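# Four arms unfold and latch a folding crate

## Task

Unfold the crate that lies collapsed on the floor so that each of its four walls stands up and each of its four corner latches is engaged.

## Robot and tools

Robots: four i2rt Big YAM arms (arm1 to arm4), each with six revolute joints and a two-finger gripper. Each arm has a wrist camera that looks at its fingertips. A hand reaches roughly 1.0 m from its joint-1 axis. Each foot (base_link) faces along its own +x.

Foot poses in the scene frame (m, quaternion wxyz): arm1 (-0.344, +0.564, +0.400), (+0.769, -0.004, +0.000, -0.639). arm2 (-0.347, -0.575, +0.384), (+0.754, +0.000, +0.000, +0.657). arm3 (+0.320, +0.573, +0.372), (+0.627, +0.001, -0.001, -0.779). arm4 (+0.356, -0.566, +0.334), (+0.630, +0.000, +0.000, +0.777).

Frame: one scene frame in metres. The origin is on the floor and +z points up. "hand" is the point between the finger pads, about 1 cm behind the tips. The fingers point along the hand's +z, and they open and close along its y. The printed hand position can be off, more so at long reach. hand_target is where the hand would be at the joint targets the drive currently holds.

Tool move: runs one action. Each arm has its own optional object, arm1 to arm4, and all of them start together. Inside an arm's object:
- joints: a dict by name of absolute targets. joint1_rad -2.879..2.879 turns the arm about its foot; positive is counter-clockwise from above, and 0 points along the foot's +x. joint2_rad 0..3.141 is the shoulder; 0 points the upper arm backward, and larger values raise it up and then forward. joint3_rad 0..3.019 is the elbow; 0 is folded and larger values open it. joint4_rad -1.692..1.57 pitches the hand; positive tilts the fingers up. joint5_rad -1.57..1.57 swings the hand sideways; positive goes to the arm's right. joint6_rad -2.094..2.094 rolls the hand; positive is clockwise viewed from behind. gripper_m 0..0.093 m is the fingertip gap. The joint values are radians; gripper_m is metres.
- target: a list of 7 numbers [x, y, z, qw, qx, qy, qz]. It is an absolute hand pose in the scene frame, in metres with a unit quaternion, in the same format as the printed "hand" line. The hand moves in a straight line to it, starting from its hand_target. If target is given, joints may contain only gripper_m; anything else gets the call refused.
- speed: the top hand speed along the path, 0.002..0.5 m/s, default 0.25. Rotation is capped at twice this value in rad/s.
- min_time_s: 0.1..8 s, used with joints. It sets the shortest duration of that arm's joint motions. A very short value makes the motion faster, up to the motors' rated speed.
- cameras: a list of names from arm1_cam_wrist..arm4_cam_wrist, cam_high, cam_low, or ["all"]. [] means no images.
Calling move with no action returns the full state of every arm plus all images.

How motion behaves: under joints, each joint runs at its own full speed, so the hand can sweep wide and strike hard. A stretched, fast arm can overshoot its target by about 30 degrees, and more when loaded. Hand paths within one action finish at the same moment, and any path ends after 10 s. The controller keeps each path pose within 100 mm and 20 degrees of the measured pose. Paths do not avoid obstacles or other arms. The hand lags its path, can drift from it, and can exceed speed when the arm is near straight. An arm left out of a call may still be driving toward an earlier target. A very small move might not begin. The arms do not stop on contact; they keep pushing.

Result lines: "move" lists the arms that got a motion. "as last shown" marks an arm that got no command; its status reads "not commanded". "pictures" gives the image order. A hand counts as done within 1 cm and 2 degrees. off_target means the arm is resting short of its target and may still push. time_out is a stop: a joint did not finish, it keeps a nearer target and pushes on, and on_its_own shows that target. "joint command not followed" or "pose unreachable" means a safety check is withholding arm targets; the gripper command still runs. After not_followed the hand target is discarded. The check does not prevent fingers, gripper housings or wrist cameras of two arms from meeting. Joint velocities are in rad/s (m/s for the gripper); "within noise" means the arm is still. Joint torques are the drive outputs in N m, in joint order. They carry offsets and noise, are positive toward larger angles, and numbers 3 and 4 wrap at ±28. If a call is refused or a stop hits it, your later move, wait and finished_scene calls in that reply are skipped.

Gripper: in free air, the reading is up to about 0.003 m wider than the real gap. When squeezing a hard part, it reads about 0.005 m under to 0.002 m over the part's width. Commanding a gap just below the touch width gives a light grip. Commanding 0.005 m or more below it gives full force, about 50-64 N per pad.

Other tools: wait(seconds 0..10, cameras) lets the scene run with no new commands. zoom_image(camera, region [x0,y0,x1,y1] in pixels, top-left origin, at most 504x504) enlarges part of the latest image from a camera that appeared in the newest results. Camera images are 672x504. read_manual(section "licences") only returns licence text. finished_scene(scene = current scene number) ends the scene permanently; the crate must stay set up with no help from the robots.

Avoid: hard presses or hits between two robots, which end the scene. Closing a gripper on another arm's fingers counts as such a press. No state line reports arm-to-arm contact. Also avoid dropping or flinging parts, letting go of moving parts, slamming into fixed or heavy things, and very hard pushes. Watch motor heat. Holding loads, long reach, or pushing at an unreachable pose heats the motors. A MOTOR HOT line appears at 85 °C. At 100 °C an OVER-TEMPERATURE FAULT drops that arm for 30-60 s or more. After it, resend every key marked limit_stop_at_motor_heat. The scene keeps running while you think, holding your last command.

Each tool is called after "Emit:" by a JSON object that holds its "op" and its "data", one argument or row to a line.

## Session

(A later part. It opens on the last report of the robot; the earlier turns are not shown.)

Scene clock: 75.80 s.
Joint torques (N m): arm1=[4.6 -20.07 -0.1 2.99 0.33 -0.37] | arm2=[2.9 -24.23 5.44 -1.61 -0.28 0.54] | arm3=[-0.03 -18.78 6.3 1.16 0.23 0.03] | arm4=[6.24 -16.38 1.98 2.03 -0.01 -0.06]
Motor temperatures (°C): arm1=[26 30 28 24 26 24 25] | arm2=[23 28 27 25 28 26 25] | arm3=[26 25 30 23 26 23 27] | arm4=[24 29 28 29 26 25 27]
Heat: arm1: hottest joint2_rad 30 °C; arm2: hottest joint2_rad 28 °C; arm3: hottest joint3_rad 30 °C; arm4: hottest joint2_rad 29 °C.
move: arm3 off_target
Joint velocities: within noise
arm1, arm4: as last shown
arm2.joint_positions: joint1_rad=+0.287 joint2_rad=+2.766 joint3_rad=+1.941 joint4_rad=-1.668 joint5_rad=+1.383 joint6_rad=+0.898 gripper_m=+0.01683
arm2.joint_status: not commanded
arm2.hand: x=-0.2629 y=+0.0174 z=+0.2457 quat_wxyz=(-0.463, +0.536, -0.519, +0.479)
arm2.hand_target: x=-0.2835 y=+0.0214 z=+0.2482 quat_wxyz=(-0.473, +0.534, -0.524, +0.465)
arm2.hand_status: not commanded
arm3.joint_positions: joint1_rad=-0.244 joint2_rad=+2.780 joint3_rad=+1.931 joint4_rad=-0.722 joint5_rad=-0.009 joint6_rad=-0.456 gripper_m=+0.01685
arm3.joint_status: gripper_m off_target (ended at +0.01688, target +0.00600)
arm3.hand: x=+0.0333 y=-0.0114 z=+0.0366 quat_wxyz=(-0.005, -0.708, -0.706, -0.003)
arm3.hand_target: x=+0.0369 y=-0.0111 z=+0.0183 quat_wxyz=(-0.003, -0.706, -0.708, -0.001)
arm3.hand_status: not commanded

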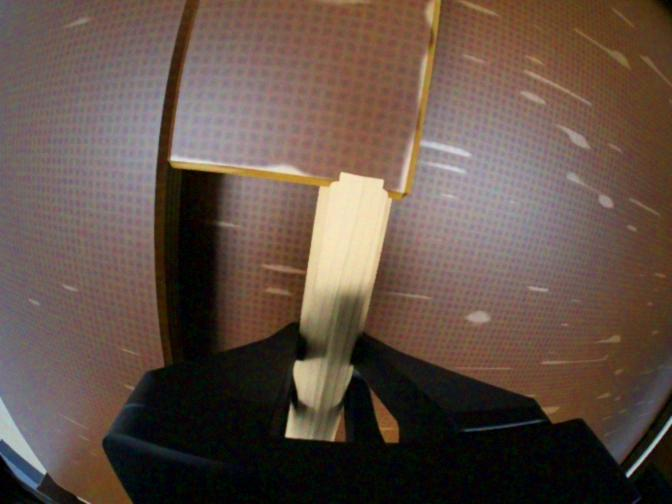

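Emit:
{"op": "move", "data": {
  "arm3": {"target": [0.049, -0.015, 0.137, -0.1470, 0.6916, 0.6916, -0.1470], "speed": 0.2}
}}

Emit:
{"op": "move", "data": {
  "arm3": {"target": [0.099, -0.014, 0.208, -0.2876, 0.6459, 0.6459, -0.2876], "speed": 0.22}
}}

Emit:
{"op": "move", "data": {
  "arm3": {"target": [0.157, -0.014, 0.242, -0.3954, 0.5862, 0.5862, -0.3954], "speed": 0.22}
}}

Emit:
{"op": "move", "data": {
  "arm3": {"target": [0.216, -0.015, 0.255, -0.4685, 0.5296, 0.5296, -0.4685], "speed": 0.2},
  "cameras": ["arm3_cam_wrist", "cam_high", "cam_low"]
}}

Scene clock: 80.00 s.
Joint torques (N m): arm1=[4.31 -19.14 -0.27 2.96 0.34 -0.37] | arm2=[2.9 -24.18 5.45 -1.62 -0.28 0.54] | arm3=[0.91 -22.65 3.54 0.53 0.8 -0.04] | arm4=[6.18 -16.38 1.96 2.02 -0.01 -0.05]
Motor temperatures (°C): arm1=[26 30 28 24 26 24 26] | arm2=[23 28 27 25 28 26 25] | arm3=[26 26 30 23 26 23 27] | arm4=[24 29 27 29 26 25 27]
Heat: arm1: hottest joint2_rad 30 °C; arm2: hottest joint2_rad 28 °C; arm3: hottest joint3_rad 30 °C; arm4: hottest joint2_rad 29 °C.
move: arm3 off_target
Joint velocities: within noise
arm1, arm2, arm4: as last shown
arm3.joint_positions: joint1_rad=-0.121 joint2_rad=+2.561 joint3_rad=+1.651 joint4_rad=-0.529 joint5_rad=+0.385 joint6_rad=-0.347 gripper_m=+0.01685
arm3.joint_status: not commanded
arm3.hand: x=+0.0471 y=-0.0101 z=+0.1175 quat_wxyz=(+0.144, -0.698, -0.687, +0.140)
arm3.hand_target: x=+0.0503 y=-0.0184 z=+0.1364 quat_wxyz=(+0.145, -0.690, -0.692, +0.151)
arm3.hand_status: off_target (0.020 m and 1.3 deg from the pose sent, 0.102 m and 24.7 deg at the start)
pictures: none

Scene clock: 81.50 s.
Joint torques (N m): arm1=[4.31 -19.37 -0.28 3.08 0.34 -0.37] | arm2=[2.9 -24.18 5.44 -1.61 -0.28 0.54] | arm3=[0.21 -21.36 3.32 0.38 1.28 -0.16] | arm4=[6.24 -16.38 1.98 2.03 -0.01 -0.05]
Motor temperatures (°C): arm1=[26 30 28 24 26 24 26] | arm2=[23 28 27 25 28 26 25] | arm3=[26 26 30 23 26 23 27] | arm4=[24 29 27 29 26 25 27]
Heat: arm1: hottest joint2_rad 30 °C; arm2: hottest joint2_rad 28 °C; arm3: hottest joint3_rad 30 °C; arm4: hottest joint2_rad 29 °C.
move: arm3 off_target
Joint velocities: within noise
arm1, arm2: as last shown
arm3.joint_positions: joint1_rad=+0.048 joint2_rad=+2.447 joint3_rad=+1.510 joint4_rad=-0.478 joint5_rad=+0.809 joint6_rad=-0.207 gripper_m=+0.01685
arm3.joint_status: not commanded
arm3.hand: x=+0.0940 y=-0.0093 z=+0.1918 quat_wxyz=(+0.283, -0.658, -0.640, +0.279)
arm3.hand_target: x=+0.0978 y=-0.0130 z=+0.2077 quat_wxyz=(+0.290, -0.645, -0.647, +0.286)
arm3.hand_status: off_target (0.018 m and 1.9 deg from the pose sent, 0.104 m and 24.9 deg at the start)
arm4.joint_positions: joint1_rad=+0.889 joint2_rad=+2.453 joint3_rad=+0.960 joint4_rad=+1.281 joint5_rad=+1.234 joint6_rad=-1.349 gripper_m=+0.01647
arm4.joint_status: not commanded
arm4.hand: x=-0.0276 y=-0.1842 z=+0.2442 quat_wxyz=(-0.681, +0.729, -0.060, +0.042)
arm4.hand_target: x=-0.0462 y=-0.2082 z=+0.2410 quat_wxyz=(-0.681, +0.731, -0.031, +0.029)
arm4.hand_status: not commanded
pictures: none

Scene clock: 82.93 s.
Joint torques (N m): arm1=[4.78 -19.43 -0.36 3 0.38 -0.39] | arm2=[2.9 -24.18 5.46 -1.62 -0.28 0.55] | arm3=[-0.44 -18.08 6.04 -0.61 1.8 -0.03] | arm4=[6.24 -16.38 1.98 2.03 -0.01 -0.05]
Motor temperatures (°C): arm1=[26 30 28 24 26 24 26] | arm2=[23 28 27 25 27 26 25] | arm3=[26 26 30 23 26 23 27] | arm4=[24 29 27 29 26 25 27]
Heat: arm1: hottest joint2_rad 30 °C; arm2: hottest joint2_rad 28 °C; arm3: hottest joint3_rad 30 °C; arm4: hottest joint2_rad 29 °C.
move: arm3 off_target
Joint velocities: within noise
arm1, arm2, arm4: as last shown
arm3.joint_positions: joint1_rad=+0.209 joint2_rad=+2.449 joint3_rad=+1.500 joint4_rad=-0.587 joint5_rad=+1.160 joint6_rad=-0.003 gripper_m=+0.01685
arm3.joint_status: not commanded
arm3.hand: x=+0.1568 y=-0.0093 z=+0.2371 quat_wxyz=(+0.378, -0.600, -0.584, +0.395)
arm3.hand_target: x=+0.1564 y=-0.0159 z=+0.2426 quat_wxyz=(+0.392, -0.587, -0.585, +0.399)
arm3.hand_status: off_target (0.007 m and 2.5 deg from the pose sent, 0.081 m and 21.2 deg at the start)
pictures: none

Scene clock: 85.87 s.
Joint torques (N m): arm1=[4.95 -19.25 -0.12 3.04 0.34 -0.39] | arm2=[2.9 -24.23 5.46 -1.62 -0.28 0.54] | arm3=[0.5 -18.67 5.71 -2.44 1.16 0.11] | arm4=[6.24 -16.38 1.98 2.02 -0.01 -0.05]
Motor temperatures (°C): arm1=[26 30 28 24 26 24 26] | arm2=[23 28 27 25 27 26 25] | arm3=[26 26 30 23 27 23 27] | arm4=[24 29 27 29 26 25 27]
Heat: arm1: hottest joint2_rad 30 °C; arm2: hottest joint2_rad 28 °C; arm3: hottest joint3_rad 30 °C; arm4: hottest joint2_rad 29 °C.
move: arm3 off_target
Joint velocities: within noise
arm1.joint_positions: joint1_rad=+0.933 joint2_rad=+2.637 joint3_rad=+0.934 joint4_rad=+1.439 joint5_rad=+1.252 joint6_rad=-1.271 gripper_m=+0.01753
arm1.joint_status: not commanded
arm1.hand: x=-0.0040 y=+0.2132 z=+0.2417 quat_wxyz=(+0.035, -0.069, -0.730, +0.679)
arm1.hand_target: x=+0.0172 y=+0.2326 z=+0.2466 quat_wxyz=(+0.026, -0.035, -0.729, +0.683)
arm1.hand_status: not commanded
arm2, arm4: as last shown
arm3.joint_positions: joint1_rad=+0.318 joint2_rad=+2.642 joint3_rad=+1.779 joint4_rad=-1.413 joint5_rad=+1.392 joint6_rad=+0.742 gripper_m=+0.01685
arm3.joint_status: not commanded
arm3.hand: x=+0.2077 y=-0.0080 z=+0.2532 quat_wxyz=(+0.461, -0.545, -0.522, +0.467)
arm3.hand_target: x=+0.2147 y=-0.0137 z=+0.2548 quat_wxyz=(+0.468, -0.529, -0.531, +0.468)
arm3.hand_status: off_target (0.011 m and 2.2 deg from the pose sent, 0.062 m and 16.8 deg at the start)

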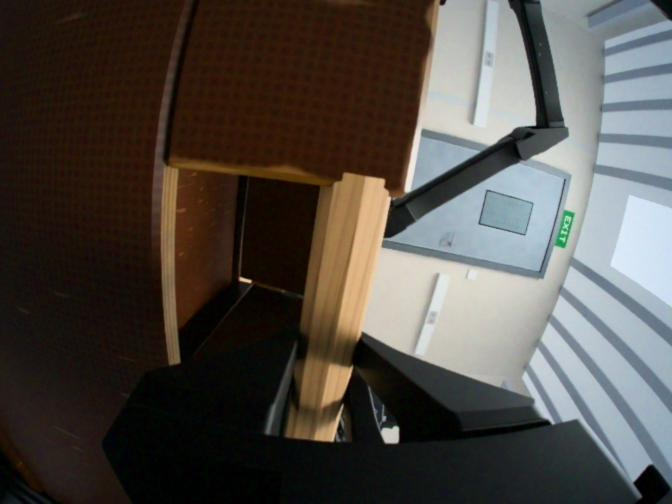

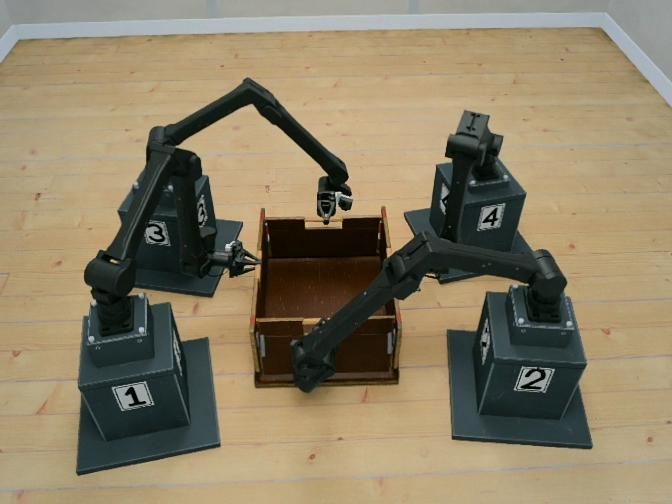

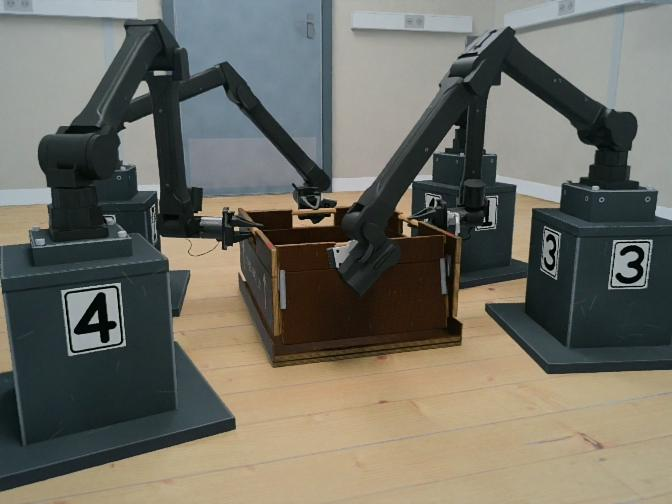

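Emit:
{"op": "move", "data": {
  "arm2": {"target": [-0.322, 0.023, 0.245, -0.4726, 0.5343, -0.5250, 0.4644], "speed": 0.1},
  "arm3": {"target": [0.275, -0.017, 0.250, -0.4685, 0.5296, 0.5296, -0.4685], "speed": 0.1}
}}

Emit:
{"op": "move", "data": {
  "arm2": {"target": [-0.358, 0.025, 0.239, -0.4585, 0.5464, -0.5369, 0.4505], "speed": 0.1},
  "arm3": {"target": [0.310, -0.018, 0.244, -0.4545, 0.5417, 0.5417, -0.4545], "speed": 0.1},
  "cameras": ["cam_high", "cam_low"]
}}

Emit:
{"op": "zoom_image", "data": {
  "camera": "cam_high",
  "region": [240, 190, 410, 400]
}}

Scene clock: 88.93 s.
Joint torques (N m): arm1=[4.6 -19.37 -0.18 3.02 0.36 -0.37] | arm2=[4.78 -23.94 6.01 -0.69 -0.94 0.35] | arm3=[3.6 -17.73 6.76 -2.09 -0.18 -0.01] | arm4=[6.24 -16.32 1.98 2.02 -0.01 -0.05]
Motor temperatures (°C): arm1=[26 30 28 24 26 24 26] | arm2=[23 28 27 25 27 26 25] | arm3=[26 26 30 24 27 23 28] | arm4=[24 29 27 29 26 25 28]
Heat: arm1: hottest joint2_rad 30 °C; arm2: hottest joint2_rad 28 °C; arm3: hottest joint3_rad 30 °C; arm4: hottest joint2_rad 29 °C.
move: arm2 off_target; arm3 off_target
Joint velocities: within noise
arm1, arm4: as last shown
arm2.joint_positions: joint1_rad=+0.325 joint2_rad=+2.765 joint3_rad=+1.953 joint4_rad=-1.703 joint5_rad=+1.352 joint6_rad=+0.918 gripper_m=+0.01683
arm2.joint_status: not commanded
arm2.hand: x=-0.2864 y=+0.0182 z=+0.2486 quat_wxyz=(-0.461, +0.543, -0.518, +0.474)
arm2.hand_target: x=-0.3209 y=+0.0230 z=+0.2464 quat_wxyz=(-0.472, +0.546, -0.526, +0.451)
arm2.hand_status: off_target (0.036 m and 2.1 deg from the pose sent, 0.059 m and 2.1 deg at the start; a joint's target at an end of its range on 31 of 37 steps)
arm3.joint_positions: joint1_rad=+0.370 joint2_rad=+2.691 joint3_rad=+1.858 joint4_rad=-1.650 joint5_rad=+1.361 joint6_rad=+0.951 gripper_m=+0.01685
arm3.joint_status: not commanded
arm3.hand: x=+0.2384 y=-0.0082 z=+0.2555 quat_wxyz=(+0.463, -0.542, -0.521, +0.470)
arm3.hand_target: x=+0.2687 y=-0.0159 z=+0.2511 quat_wxyz=(+0.457, -0.531, -0.538, +0.469)
arm3.hand_status: off_target (0.038 m and 1.9 deg from the pose sent, 0.068 m and 2.2 deg at the start; a joint's target at an end of its range on 20 of 37 steps)
pictures: none

Scene clock: 89.90 s.
Joint torques (N m): arm1=[4.78 -19.31 -0.28 2.95 0.35 -0.39] | arm2=[7.71 -23 6.86 -0.55 -1.22 0.23] | arm3=[6.71 -18.32 6.99 -1.26 -0.84 -0.11] | arm4=[6.18 -16.38 1.98 2.03 -0.01 -0.05]
Motor temperatures (°C): arm1=[26 30 28 24 26 24 26] | arm2=[23 28 27 25 27 26 25] | arm3=[26 26 30 24 27 23 28] | arm4=[24 29 27 29 26 25 28]
Heat: arm1: hottest joint2_rad 30 °C; arm2: hottest joint2_rad 28 °C; arm3: hottest joint3_rad 30 °C; arm4: hottest joint2_rad 29 °C.
move: arm2 off_target; arm3 off_target
Joint velocities: within noise
arm1, arm4: as last shown
arm2.joint_positions: joint1_rad=+0.343 joint2_rad=+2.762 joint3_rad=+1.975 joint4_rad=-1.708 joint5_rad=+1.286 joint6_rad=+0.913 gripper_m=+0.01683
arm2.joint_status: not commanded
arm2.hand: x=-0.2999 y=+0.0176 z=+0.2478 quat_wxyz=(-0.444, +0.543, -0.538, +0.468)
arm2.hand_target: x=-0.3549 y=+0.0212 z=+0.2392 quat_wxyz=(-0.457, +0.557, -0.537, +0.440)
arm2.hand_status: off_target (0.059 m and 2.6 deg from the pose sent, 0.073 m and 3.5 deg at the start; a joint's target at an end of its range on 25 of 28 steps)
arm3.joint_positions: joint1_rad=+0.388 joint2_rad=+2.690 joint3_rad=+1.881 joint4_rad=-1.669 joint5_rad=+1.299 joint6_rad=+0.949 gripper_m=+0.01685
arm3.joint_status: not commanded
arm3.hand: x=+0.2515 y=-0.0082 z=+0.2556 quat_wxyz=(+0.460, -0.558, -0.522, +0.452)
arm3.hand_target: x=+0.3067 y=-0.0145 z=+0.2460 quat_wxyz=(+0.444, -0.542, -0.550, +0.454)
arm3.hand_status: off_target (0.060 m and 3.1 deg from the pose sent, 0.073 m and 3.1 deg at the start; a joint's target at an end of its range on 27 of 29 steps)

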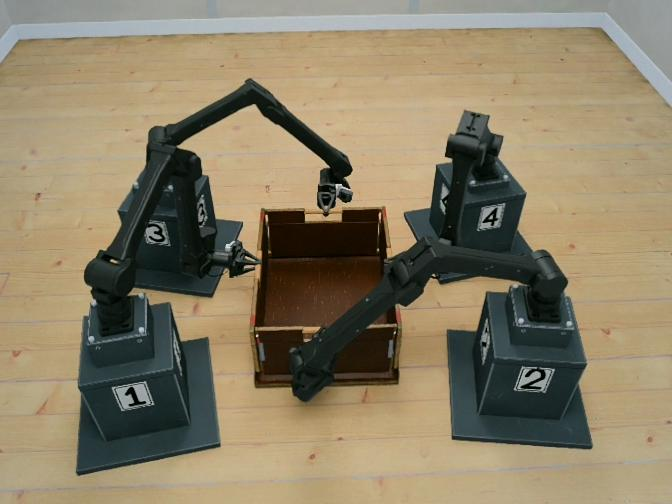

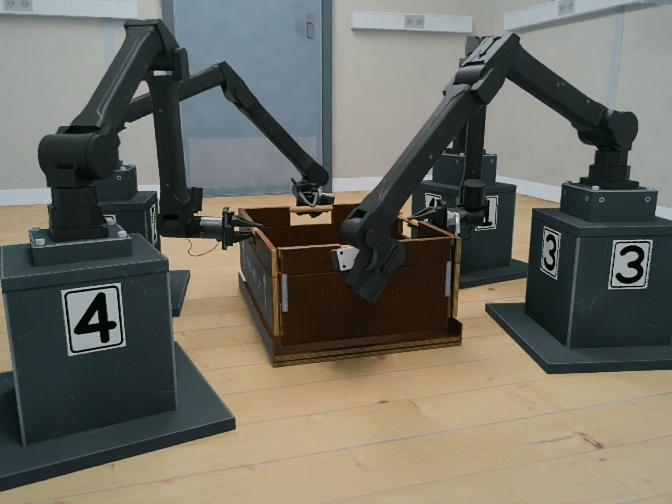

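Scaled by 2.400 from the camera's image (finer frame: 960x720).

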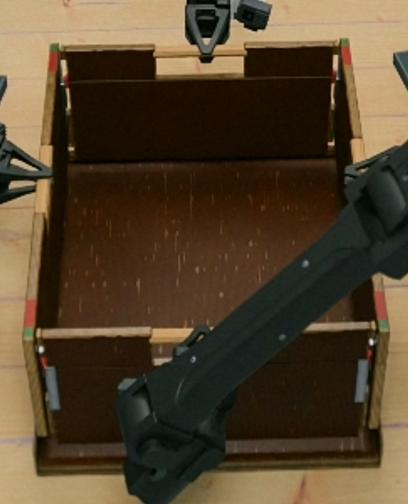

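Emit:
{"op": "move", "data": {
  "arm1": {"target": [0.013, 0.193, 0.244, -0.0297, 0.0319, 0.7307, -0.6813], "speed": 0.12},
  "arm4": {"target": [-0.046, -0.162, 0.240, -0.6813, 0.7307, -0.0319, 0.0297], "speed": 0.12}
}}

Emit:
{"op": "move", "data": {
  "arm1": {"target": [0.013, 0.214, 0.244, -0.0297, 0.0319, 0.7307, -0.6813], "speed": 0.12, "joints": {"gripper_m": 0.06}},
  "arm4": {"target": [-0.046, -0.188, 0.240, -0.6813, 0.7307, -0.0319, 0.0297], "speed": 0.12, "joints": {"gripper_m": 0.06}},
  "arm2": {"target": [-0.268, 0.021, 0.246, -0.4585, 0.5464, -0.5369, 0.4505], "speed": 0.12},
  "arm3": {"target": [0.218, -0.015, 0.250, -0.4545, 0.5417, 0.5417, -0.4545], "speed": 0.12},
  "cameras": ["cam_high", "cam_low"]
}}

Scene clock: 94.90 s.
Joint torques (N m): arm1=[-1.26 -19.6 2.04 2.21 -1.52 -0.63] | arm2=[7.82 -23.06 6.84 -0.57 -1.2 0.24] | arm3=[6.59 -17.32 7.05 -1.37 -0.87 -0.14] | arm4=[0.91 -15.44 6.57 1.44 -2.01 -0.4]
Motor temperatures (°C): arm1=[26 30 28 24 26 24 26] | arm2=[23 28 27 25 28 26 25] | arm3=[26 26 31 24 27 23 28] | arm4=[24 30 27 29 26 25 28]
Heat: arm1: hottest joint2_rad 30 °C; arm2: hottest joint2_rad 28 °C; arm3: hottest joint3_rad 31 °C; arm4: hottest joint2_rad 30 °C.
move: arm1 off_target; arm4 off_target
Joint velocities: within noise
arm1.joint_positions: joint1_rad=+0.924 joint2_rad=+2.637 joint3_rad=+0.930 joint4_rad=+1.451 joint5_rad=+1.219 joint6_rad=-1.285 gripper_m=+0.01753
arm1.joint_status: not commanded
arm1.hand: x=-0.0029 y=+0.2100 z=+0.2415 quat_wxyz=(+0.028, -0.059, -0.733, +0.677)
arm1.hand_target: x=+0.0113 y=+0.1995 z=+0.2439 quat_wxyz=(+0.033, -0.029, -0.734, +0.678)
arm1.hand_status: off_target (0.023 m and 3.1 deg from the pose sent, 0.026 m and 4.3 deg at the start)
arm2: as last shown
arm2.hand_target: x=-0.3549 y=+0.0212 z=+0.2392 quat_wxyz=(-0.457, +0.557, -0.537, +0.439)
arm3.joint_positions: joint1_rad=+0.388 joint2_rad=+2.690 joint3_rad=+1.883 joint4_rad=-1.670 joint5_rad=+1.299 joint6_rad=+0.949 gripper_m=+0.01685
arm3.joint_status: not commanded
arm3.hand: x=+0.2515 y=-0.0086 z=+0.2560 quat_wxyz=(+0.460, -0.558, -0.522, +0.452)
arm3.hand_target: x=+0.3068 y=-0.0149 z=+0.2464 quat_wxyz=(+0.444, -0.542, -0.550, +0.455)
arm3.hand_status: not commanded
arm4.joint_positions: joint1_rad=+0.879 joint2_rad=+2.453 joint3_rad=+0.960 joint4_rad=+1.284 joint5_rad=+1.211 joint6_rad=-1.354 gripper_m=+0.01646
arm4.joint_status: not commanded
arm4.hand: x=-0.0280 y=-0.1801 z=+0.2438 quat_wxyz=(-0.680, +0.730, -0.055, +0.037)
arm4.hand_target: x=-0.0483 y=-0.1673 z=+0.2410 quat_wxyz=(-0.681, +0.731, -0.030, +0.027)
arm4.hand_status: off_target (0.026 m and 2.8 deg from the pose sent, 0.029 m and 3.6 deg at the start)
pictures: none

Scene clock: 97.03 s.
Joint torques (N m): arm1=[0.67 -18.84 -0.25 2.48 0.34 0] | arm2=[-3.31 -24 4.51 0.73 0.51 -0.06] | arm3=[-3.78 -18.43 4.56 1.05 1.33 -0.63] | arm4=[2.73 -16.21 1.7 2.03 0.09 0.04]
Motor temperatures (°C): arm1=[26 30 28 24 26 24 26] | arm2=[23 28 27 25 28 26 25] | arm3=[26 26 31 24 27 23 28] | arm4=[24 29 27 29 26 25 27]
Heat: arm1: hottest joint2_rad 30 °C; arm2: hottest joint2_rad 28 °C; arm3: hottest joint3_rad 31 °C; arm4: hottest joint2_rad 29 °C.
move: arm1 done; arm2 off_target; arm3 off_target; arm4 off_target
Joint velocities: within noise
arm1.joint_positions: joint1_rad=+0.936 joint2_rad=+2.637 joint3_rad=+0.951 joint4_rad=+1.459 joint5_rad=+1.197 joint6_rad=-1.357 gripper_m=+0.05996
arm1.joint_status: all done
arm1.hand: x=+0.0132 y=+0.2100 z=+0.2434 quat_wxyz=(+0.030, -0.030, -0.733, +0.679)
arm1.hand_target: x=+0.0141 y=+0.2139 z=+0.2432 quat_wxyz=(+0.030, -0.025, -0.732, +0.680)
arm1.hand_status: done (0.004 m and 0.4 deg from the pose sent, 0.017 m and 3.1 deg at the start)
arm2.joint_positions: joint1_rad=+0.340 joint2_rad=+2.688 joint3_rad=+1.841 joint4_rad=-1.447 joint5_rad=+1.340 joint6_rad=+0.700 gripper_m=+0.01683
arm2.joint_status: not commanded
arm2.hand: x=-0.2957 y=+0.0173 z=+0.2483 quat_wxyz=(-0.458, +0.564, -0.517, +0.452)
arm2.hand_target: x=-0.2748 y=+0.0191 z=+0.2460 quat_wxyz=(-0.456, +0.550, -0.535, +0.451)
arm2.hand_status: off_target (0.028 m and 3.0 deg from the pose sent, 0.032 m and 2.6 deg at the start)
arm3.joint_positions: joint1_rad=+0.382 joint2_rad=+2.630 joint3_rad=+1.782 joint4_rad=-1.446 joint5_rad=+1.335 joint6_rad=+0.759 gripper_m=+0.01685
arm3.joint_status: not commanded
arm3.hand: x=+0.2465 y=-0.0089 z=+0.2556 quat_wxyz=(+0.446, -0.546, -0.539, +0.460)
arm3.hand_target: x=+0.2247 y=-0.0120 z=+0.2498 quat_wxyz=(+0.460, -0.540, -0.541, +0.451)
arm3.hand_status: off_target (0.030 m and 1.3 deg from the pose sent, 0.035 m and 3.1 deg at the start)
arm4.joint_positions: joint1_rad=+0.892 joint2_rad=+2.455 joint3_rad=+0.994 joint4_rad=+1.284 joint5_rad=+1.183 joint6_rad=-1.389 gripper_m=+0.05996
arm4.joint_status: all done
arm4.hand: x=-0.0494 y=-0.1783 z=+0.2480 quat_wxyz=(-0.683, +0.729, -0.039, +0.024)
arm4.hand_target: x=-0.0448 y=-0.1844 z=+0.2400 quat_wxyz=(-0.681, +0.731, -0.028, +0.032)
arm4.hand_status: off_target (0.013 m and 1.0 deg from the pose sent, 0.020 m and 2.8 deg at the start)

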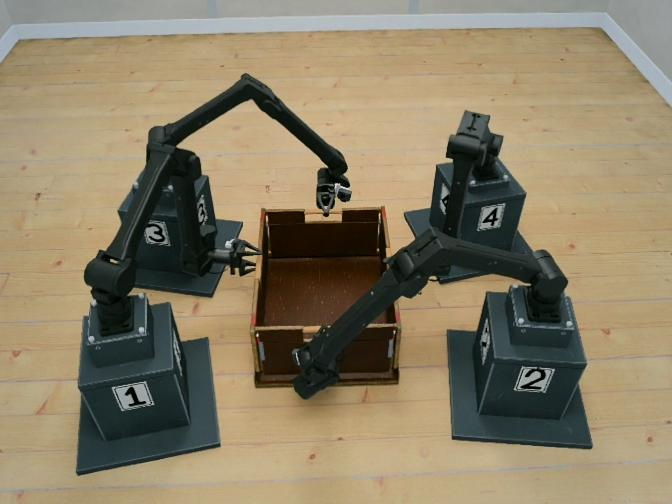

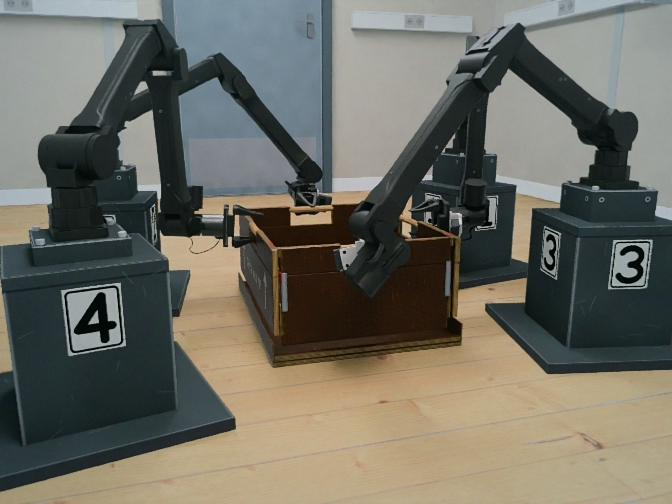

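Emit:
{"op": "move", "data": {
  "arm2": {"target": [-0.297, 0.019, 0.246, -0.4585, 0.5464, -0.5369, 0.4505], "speed": 0.12, "joints": {"gripper_m": 0.06}},
  "arm3": {"target": [0.247, -0.012, 0.251, -0.4545, 0.5417, 0.5417, -0.4545], "speed": 0.12, "joints": {"gripper_m": 0.06}}
}}

Emit:
{"op": "move", "data": {
  "arm1": {"target": [0.013, 0.305, 0.29, -0.0218, 0.0378, 0.8652, -0.4995], "speed": 0.2},
  "arm4": {"target": [-0.047, -0.275, 0.29, -0.4995, 0.8652, -0.0378, 0.0218], "speed": 0.2},
  "arm2": {"target": [-0.373, 0.016, 0.265, -0.4228, 0.5819, -0.5620, 0.4083], "speed": 0.15},
  "arm3": {"target": [0.322, -0.008, 0.267, -0.4083, 0.5620, 0.5819, -0.4228], "speed": 0.15},
  "cameras": ["arm1_cam_wrist", "arm4_cam_wrist", "cam_high", "cam_low"]
}}

Emit:
{"op": "zoom_image", "data": {
  "camera": "cam_high",
  "region": [240, 190, 410, 400]
}}

Scene clock: 102.20 s.
Joint torques (N m): arm1=[0.15 -18.78 -0.23 2.51 0.34 0.06] | arm2=[0.38 -22.95 6.32 -1.17 0.35 0.16] | arm3=[0.91 -18.14 6.22 -1.44 0.39 0.24] | arm4=[2.26 -16.21 1.7 2.03 0.08 0.05]
Motor temperatures (°C): arm1=[26 30 28 24 26 24 25] | arm2=[23 28 26 25 28 26 25] | arm3=[26 26 30 24 27 23 28] | arm4=[24 29 27 29 26 25 27]
Heat: arm1: hottest joint2_rad 30 °C; arm2: hottest joint2_rad 28 °C; arm3: hottest joint3_rad 30 °C; arm4: hottest joint2_rad 29 °C.
move: arm2 done; arm3 off_target
Joint velocities: within noise
arm1: as last shown
arm2.joint_positions: joint1_rad=+0.333 joint2_rad=+2.708 joint3_rad=+1.874 joint4_rad=-1.535 joint5_rad=+1.318 joint6_rad=+0.810 gripper_m=+0.05989
arm2.joint_status: all done
arm2.hand: x=-0.2914 y=+0.0135 z=+0.2474 quat_wxyz=(-0.457, +0.546, -0.537, +0.452)
arm2.hand_target: x=-0.2972 y=+0.0194 z=+0.2459 quat_wxyz=(-0.460, +0.545, -0.539, +0.447)
arm2.hand_status: done (0.008 m and 0.3 deg from the pose sent, 0.003 m and 3.0 deg at the start)
arm3.joint_positions: joint1_rad=+0.368 joint2_rad=+2.630 joint3_rad=+1.783 joint4_rad=-1.465 joint5_rad=+1.338 joint6_rad=+0.750 gripper_m=+0.05990
arm3.joint_status: all done
arm3.hand: x=+0.2383 y=-0.0072 z=+0.2577 quat_wxyz=(+0.457, -0.542, -0.541, +0.452)
arm3.hand_target: x=+0.2466 y=-0.0126 z=+0.2507 quat_wxyz=(+0.453, -0.542, -0.543, +0.454)
arm3.hand_status: off_target (0.012 m and 0.4 deg from the pose sent, 0.006 m and 1.3 deg at the start)
arm4.joint_positions: joint1_rad=+0.890 joint2_rad=+2.455 joint3_rad=+0.994 joint4_rad=+1.284 joint5_rad=+1.183 joint6_rad=-1.389 gripper_m=+0.05996
arm4.joint_status: not commanded
arm4.hand: x=-0.0488 y=-0.1777 z=+0.2480 quat_wxyz=(-0.683, +0.729, -0.040, +0.025)
arm4.hand_target: x=-0.0443 y=-0.1838 z=+0.2400 quat_wxyz=(-0.681, +0.731, -0.029, +0.032)
arm4.hand_status: not commanded
pictures: none

Scene clock: 104.47 s.
Joint torques (N m): arm1=[0.09 -16.09 3.49 0.84 0.54 0.19] | arm2=[0.32 -27.4 4.77 -0.31 0.35 -0.06] | arm3=[-0.15 -20.95 3.11 -0.44 0.4 0.03] | arm4=[2.32 -14.1 7.42 0.17 0.26 0.36]
Motor temperatures (°C): arm1=[26 30 28 24 26 24 25] | arm2=[23 29 26 25 28 26 25] | arm3=[26 27 30 23 27 23 28] | arm4=[24 29 27 29 26 25 27]
Heat: arm1: hottest joint2_rad 30 °C; arm2: hottest joint2_rad 29 °C; arm3: hottest joint3_rad 30 °C; arm4: hottest joint2_rad 29 °C.
move: arm1 off_target; arm2 off_target; arm3 off_target; arm4 off_target
Joint velocities: within noise
arm1.joint_positions: joint1_rad=+1.093 joint2_rad=+2.106 joint3_rad=+0.744 joint4_rad=+0.112 joint5_rad=+1.012 joint6_rad=-0.391 gripper_m=+0.05996
arm1.joint_status: not commanded
arm1.hand: x=+0.0000 y=+0.3050 z=+0.2894 quat_wxyz=(+0.031, -0.034, -0.865, +0.500)
arm1.hand_target: x=+0.0106 y=+0.3049 z=+0.2906 quat_wxyz=(+0.022, -0.039, -0.865, +0.500)
arm1.hand_status: off_target (0.013 m and 1.2 deg from the pose sent, 0.106 m and 25.6 deg at the start)
arm2.joint_positions: joint1_rad=+0.446 joint2_rad=+2.679 joint3_rad=+1.874 joint4_rad=-1.527 joint5_rad=+1.155 joint6_rad=+0.763 gripper_m=+0.05989
arm2.joint_status: not commanded
arm2.hand: x=-0.3641 y=+0.0034 z=+0.2434 quat_wxyz=(-0.415, +0.584, -0.552, +0.427)
arm2.hand_target: x=-0.3711 y=+0.0154 z=+0.2641 quat_wxyz=(-0.423, +0.581, -0.562, +0.409)
arm2.hand_status: off_target (0.027 m and 2.6 deg from the pose sent, 0.084 m and 8.1 deg at the start)
arm3.joint_positions: joint1_rad=+0.482 joint2_rad=+2.584 joint3_rad=+1.783 joint4_rad=-1.439 joint5_rad=+1.181 joint6_rad=+0.701 gripper_m=+0.05990
arm3.joint_status: not commanded
arm3.hand: x=+0.3118 y=-0.0076 z=+0.2608 quat_wxyz=(+0.416, -0.564, -0.577, +0.420)
arm3.hand_target: x=+0.3172 y=-0.0077 z=+0.2662 quat_wxyz=(+0.410, -0.564, -0.580, +0.421)
arm3.hand_status: off_target (0.012 m and 1.1 deg from the pose sent, 0.084 m and 8.3 deg at the start)
arm4.joint_positions: joint1_rad=+1.033 joint2_rad=+1.973 joint3_rad=+0.857 joint4_rad=-0.077 joint5_rad=+1.003 joint6_rad=-0.470 gripper_m=+0.05996
arm4.joint_status: not commanded
arm4.hand: x=-0.0336 y=-0.2771 z=+0.2879 quat_wxyz=(-0.499, +0.865, -0.030, +0.032)
arm4.hand_target: x=-0.0462 y=-0.2757 z=+0.2905 quat_wxyz=(-0.499, +0.865, -0.038, +0.021)
arm4.hand_status: off_target (0.014 m and 1.5 deg from the pose sent, 0.106 m and 26.2 deg at the start)

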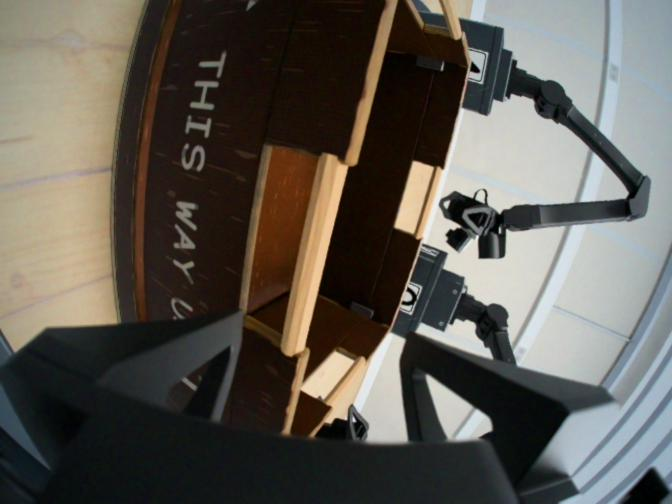

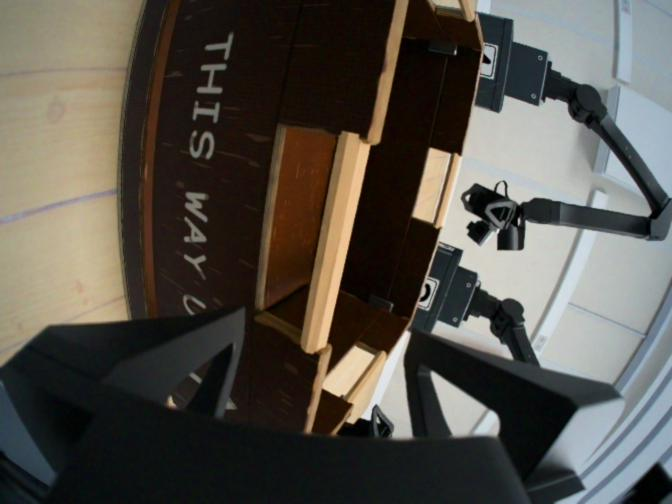

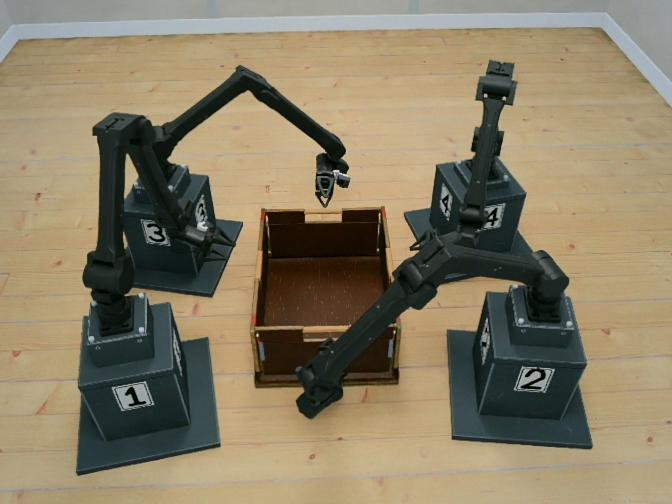

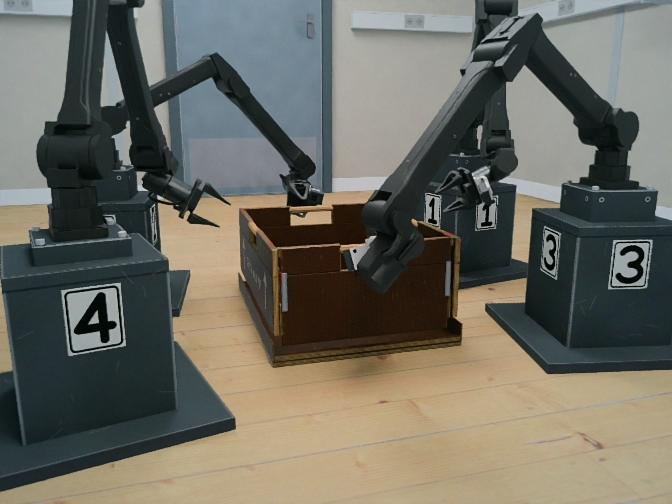

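Scaled by 2.400 from the camera's image (finer frame: 960x720).

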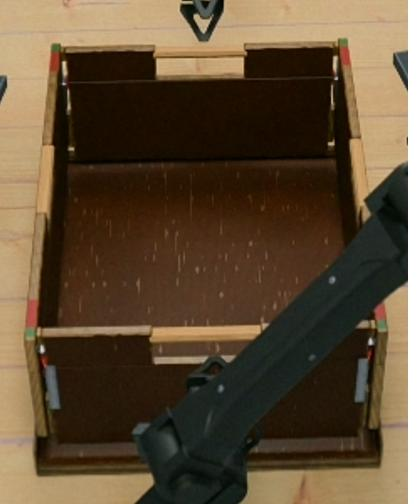

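Emit:
{"op": "finished_scene", "data": {
  "scene": 2
}}

The scene is finished: the task was done.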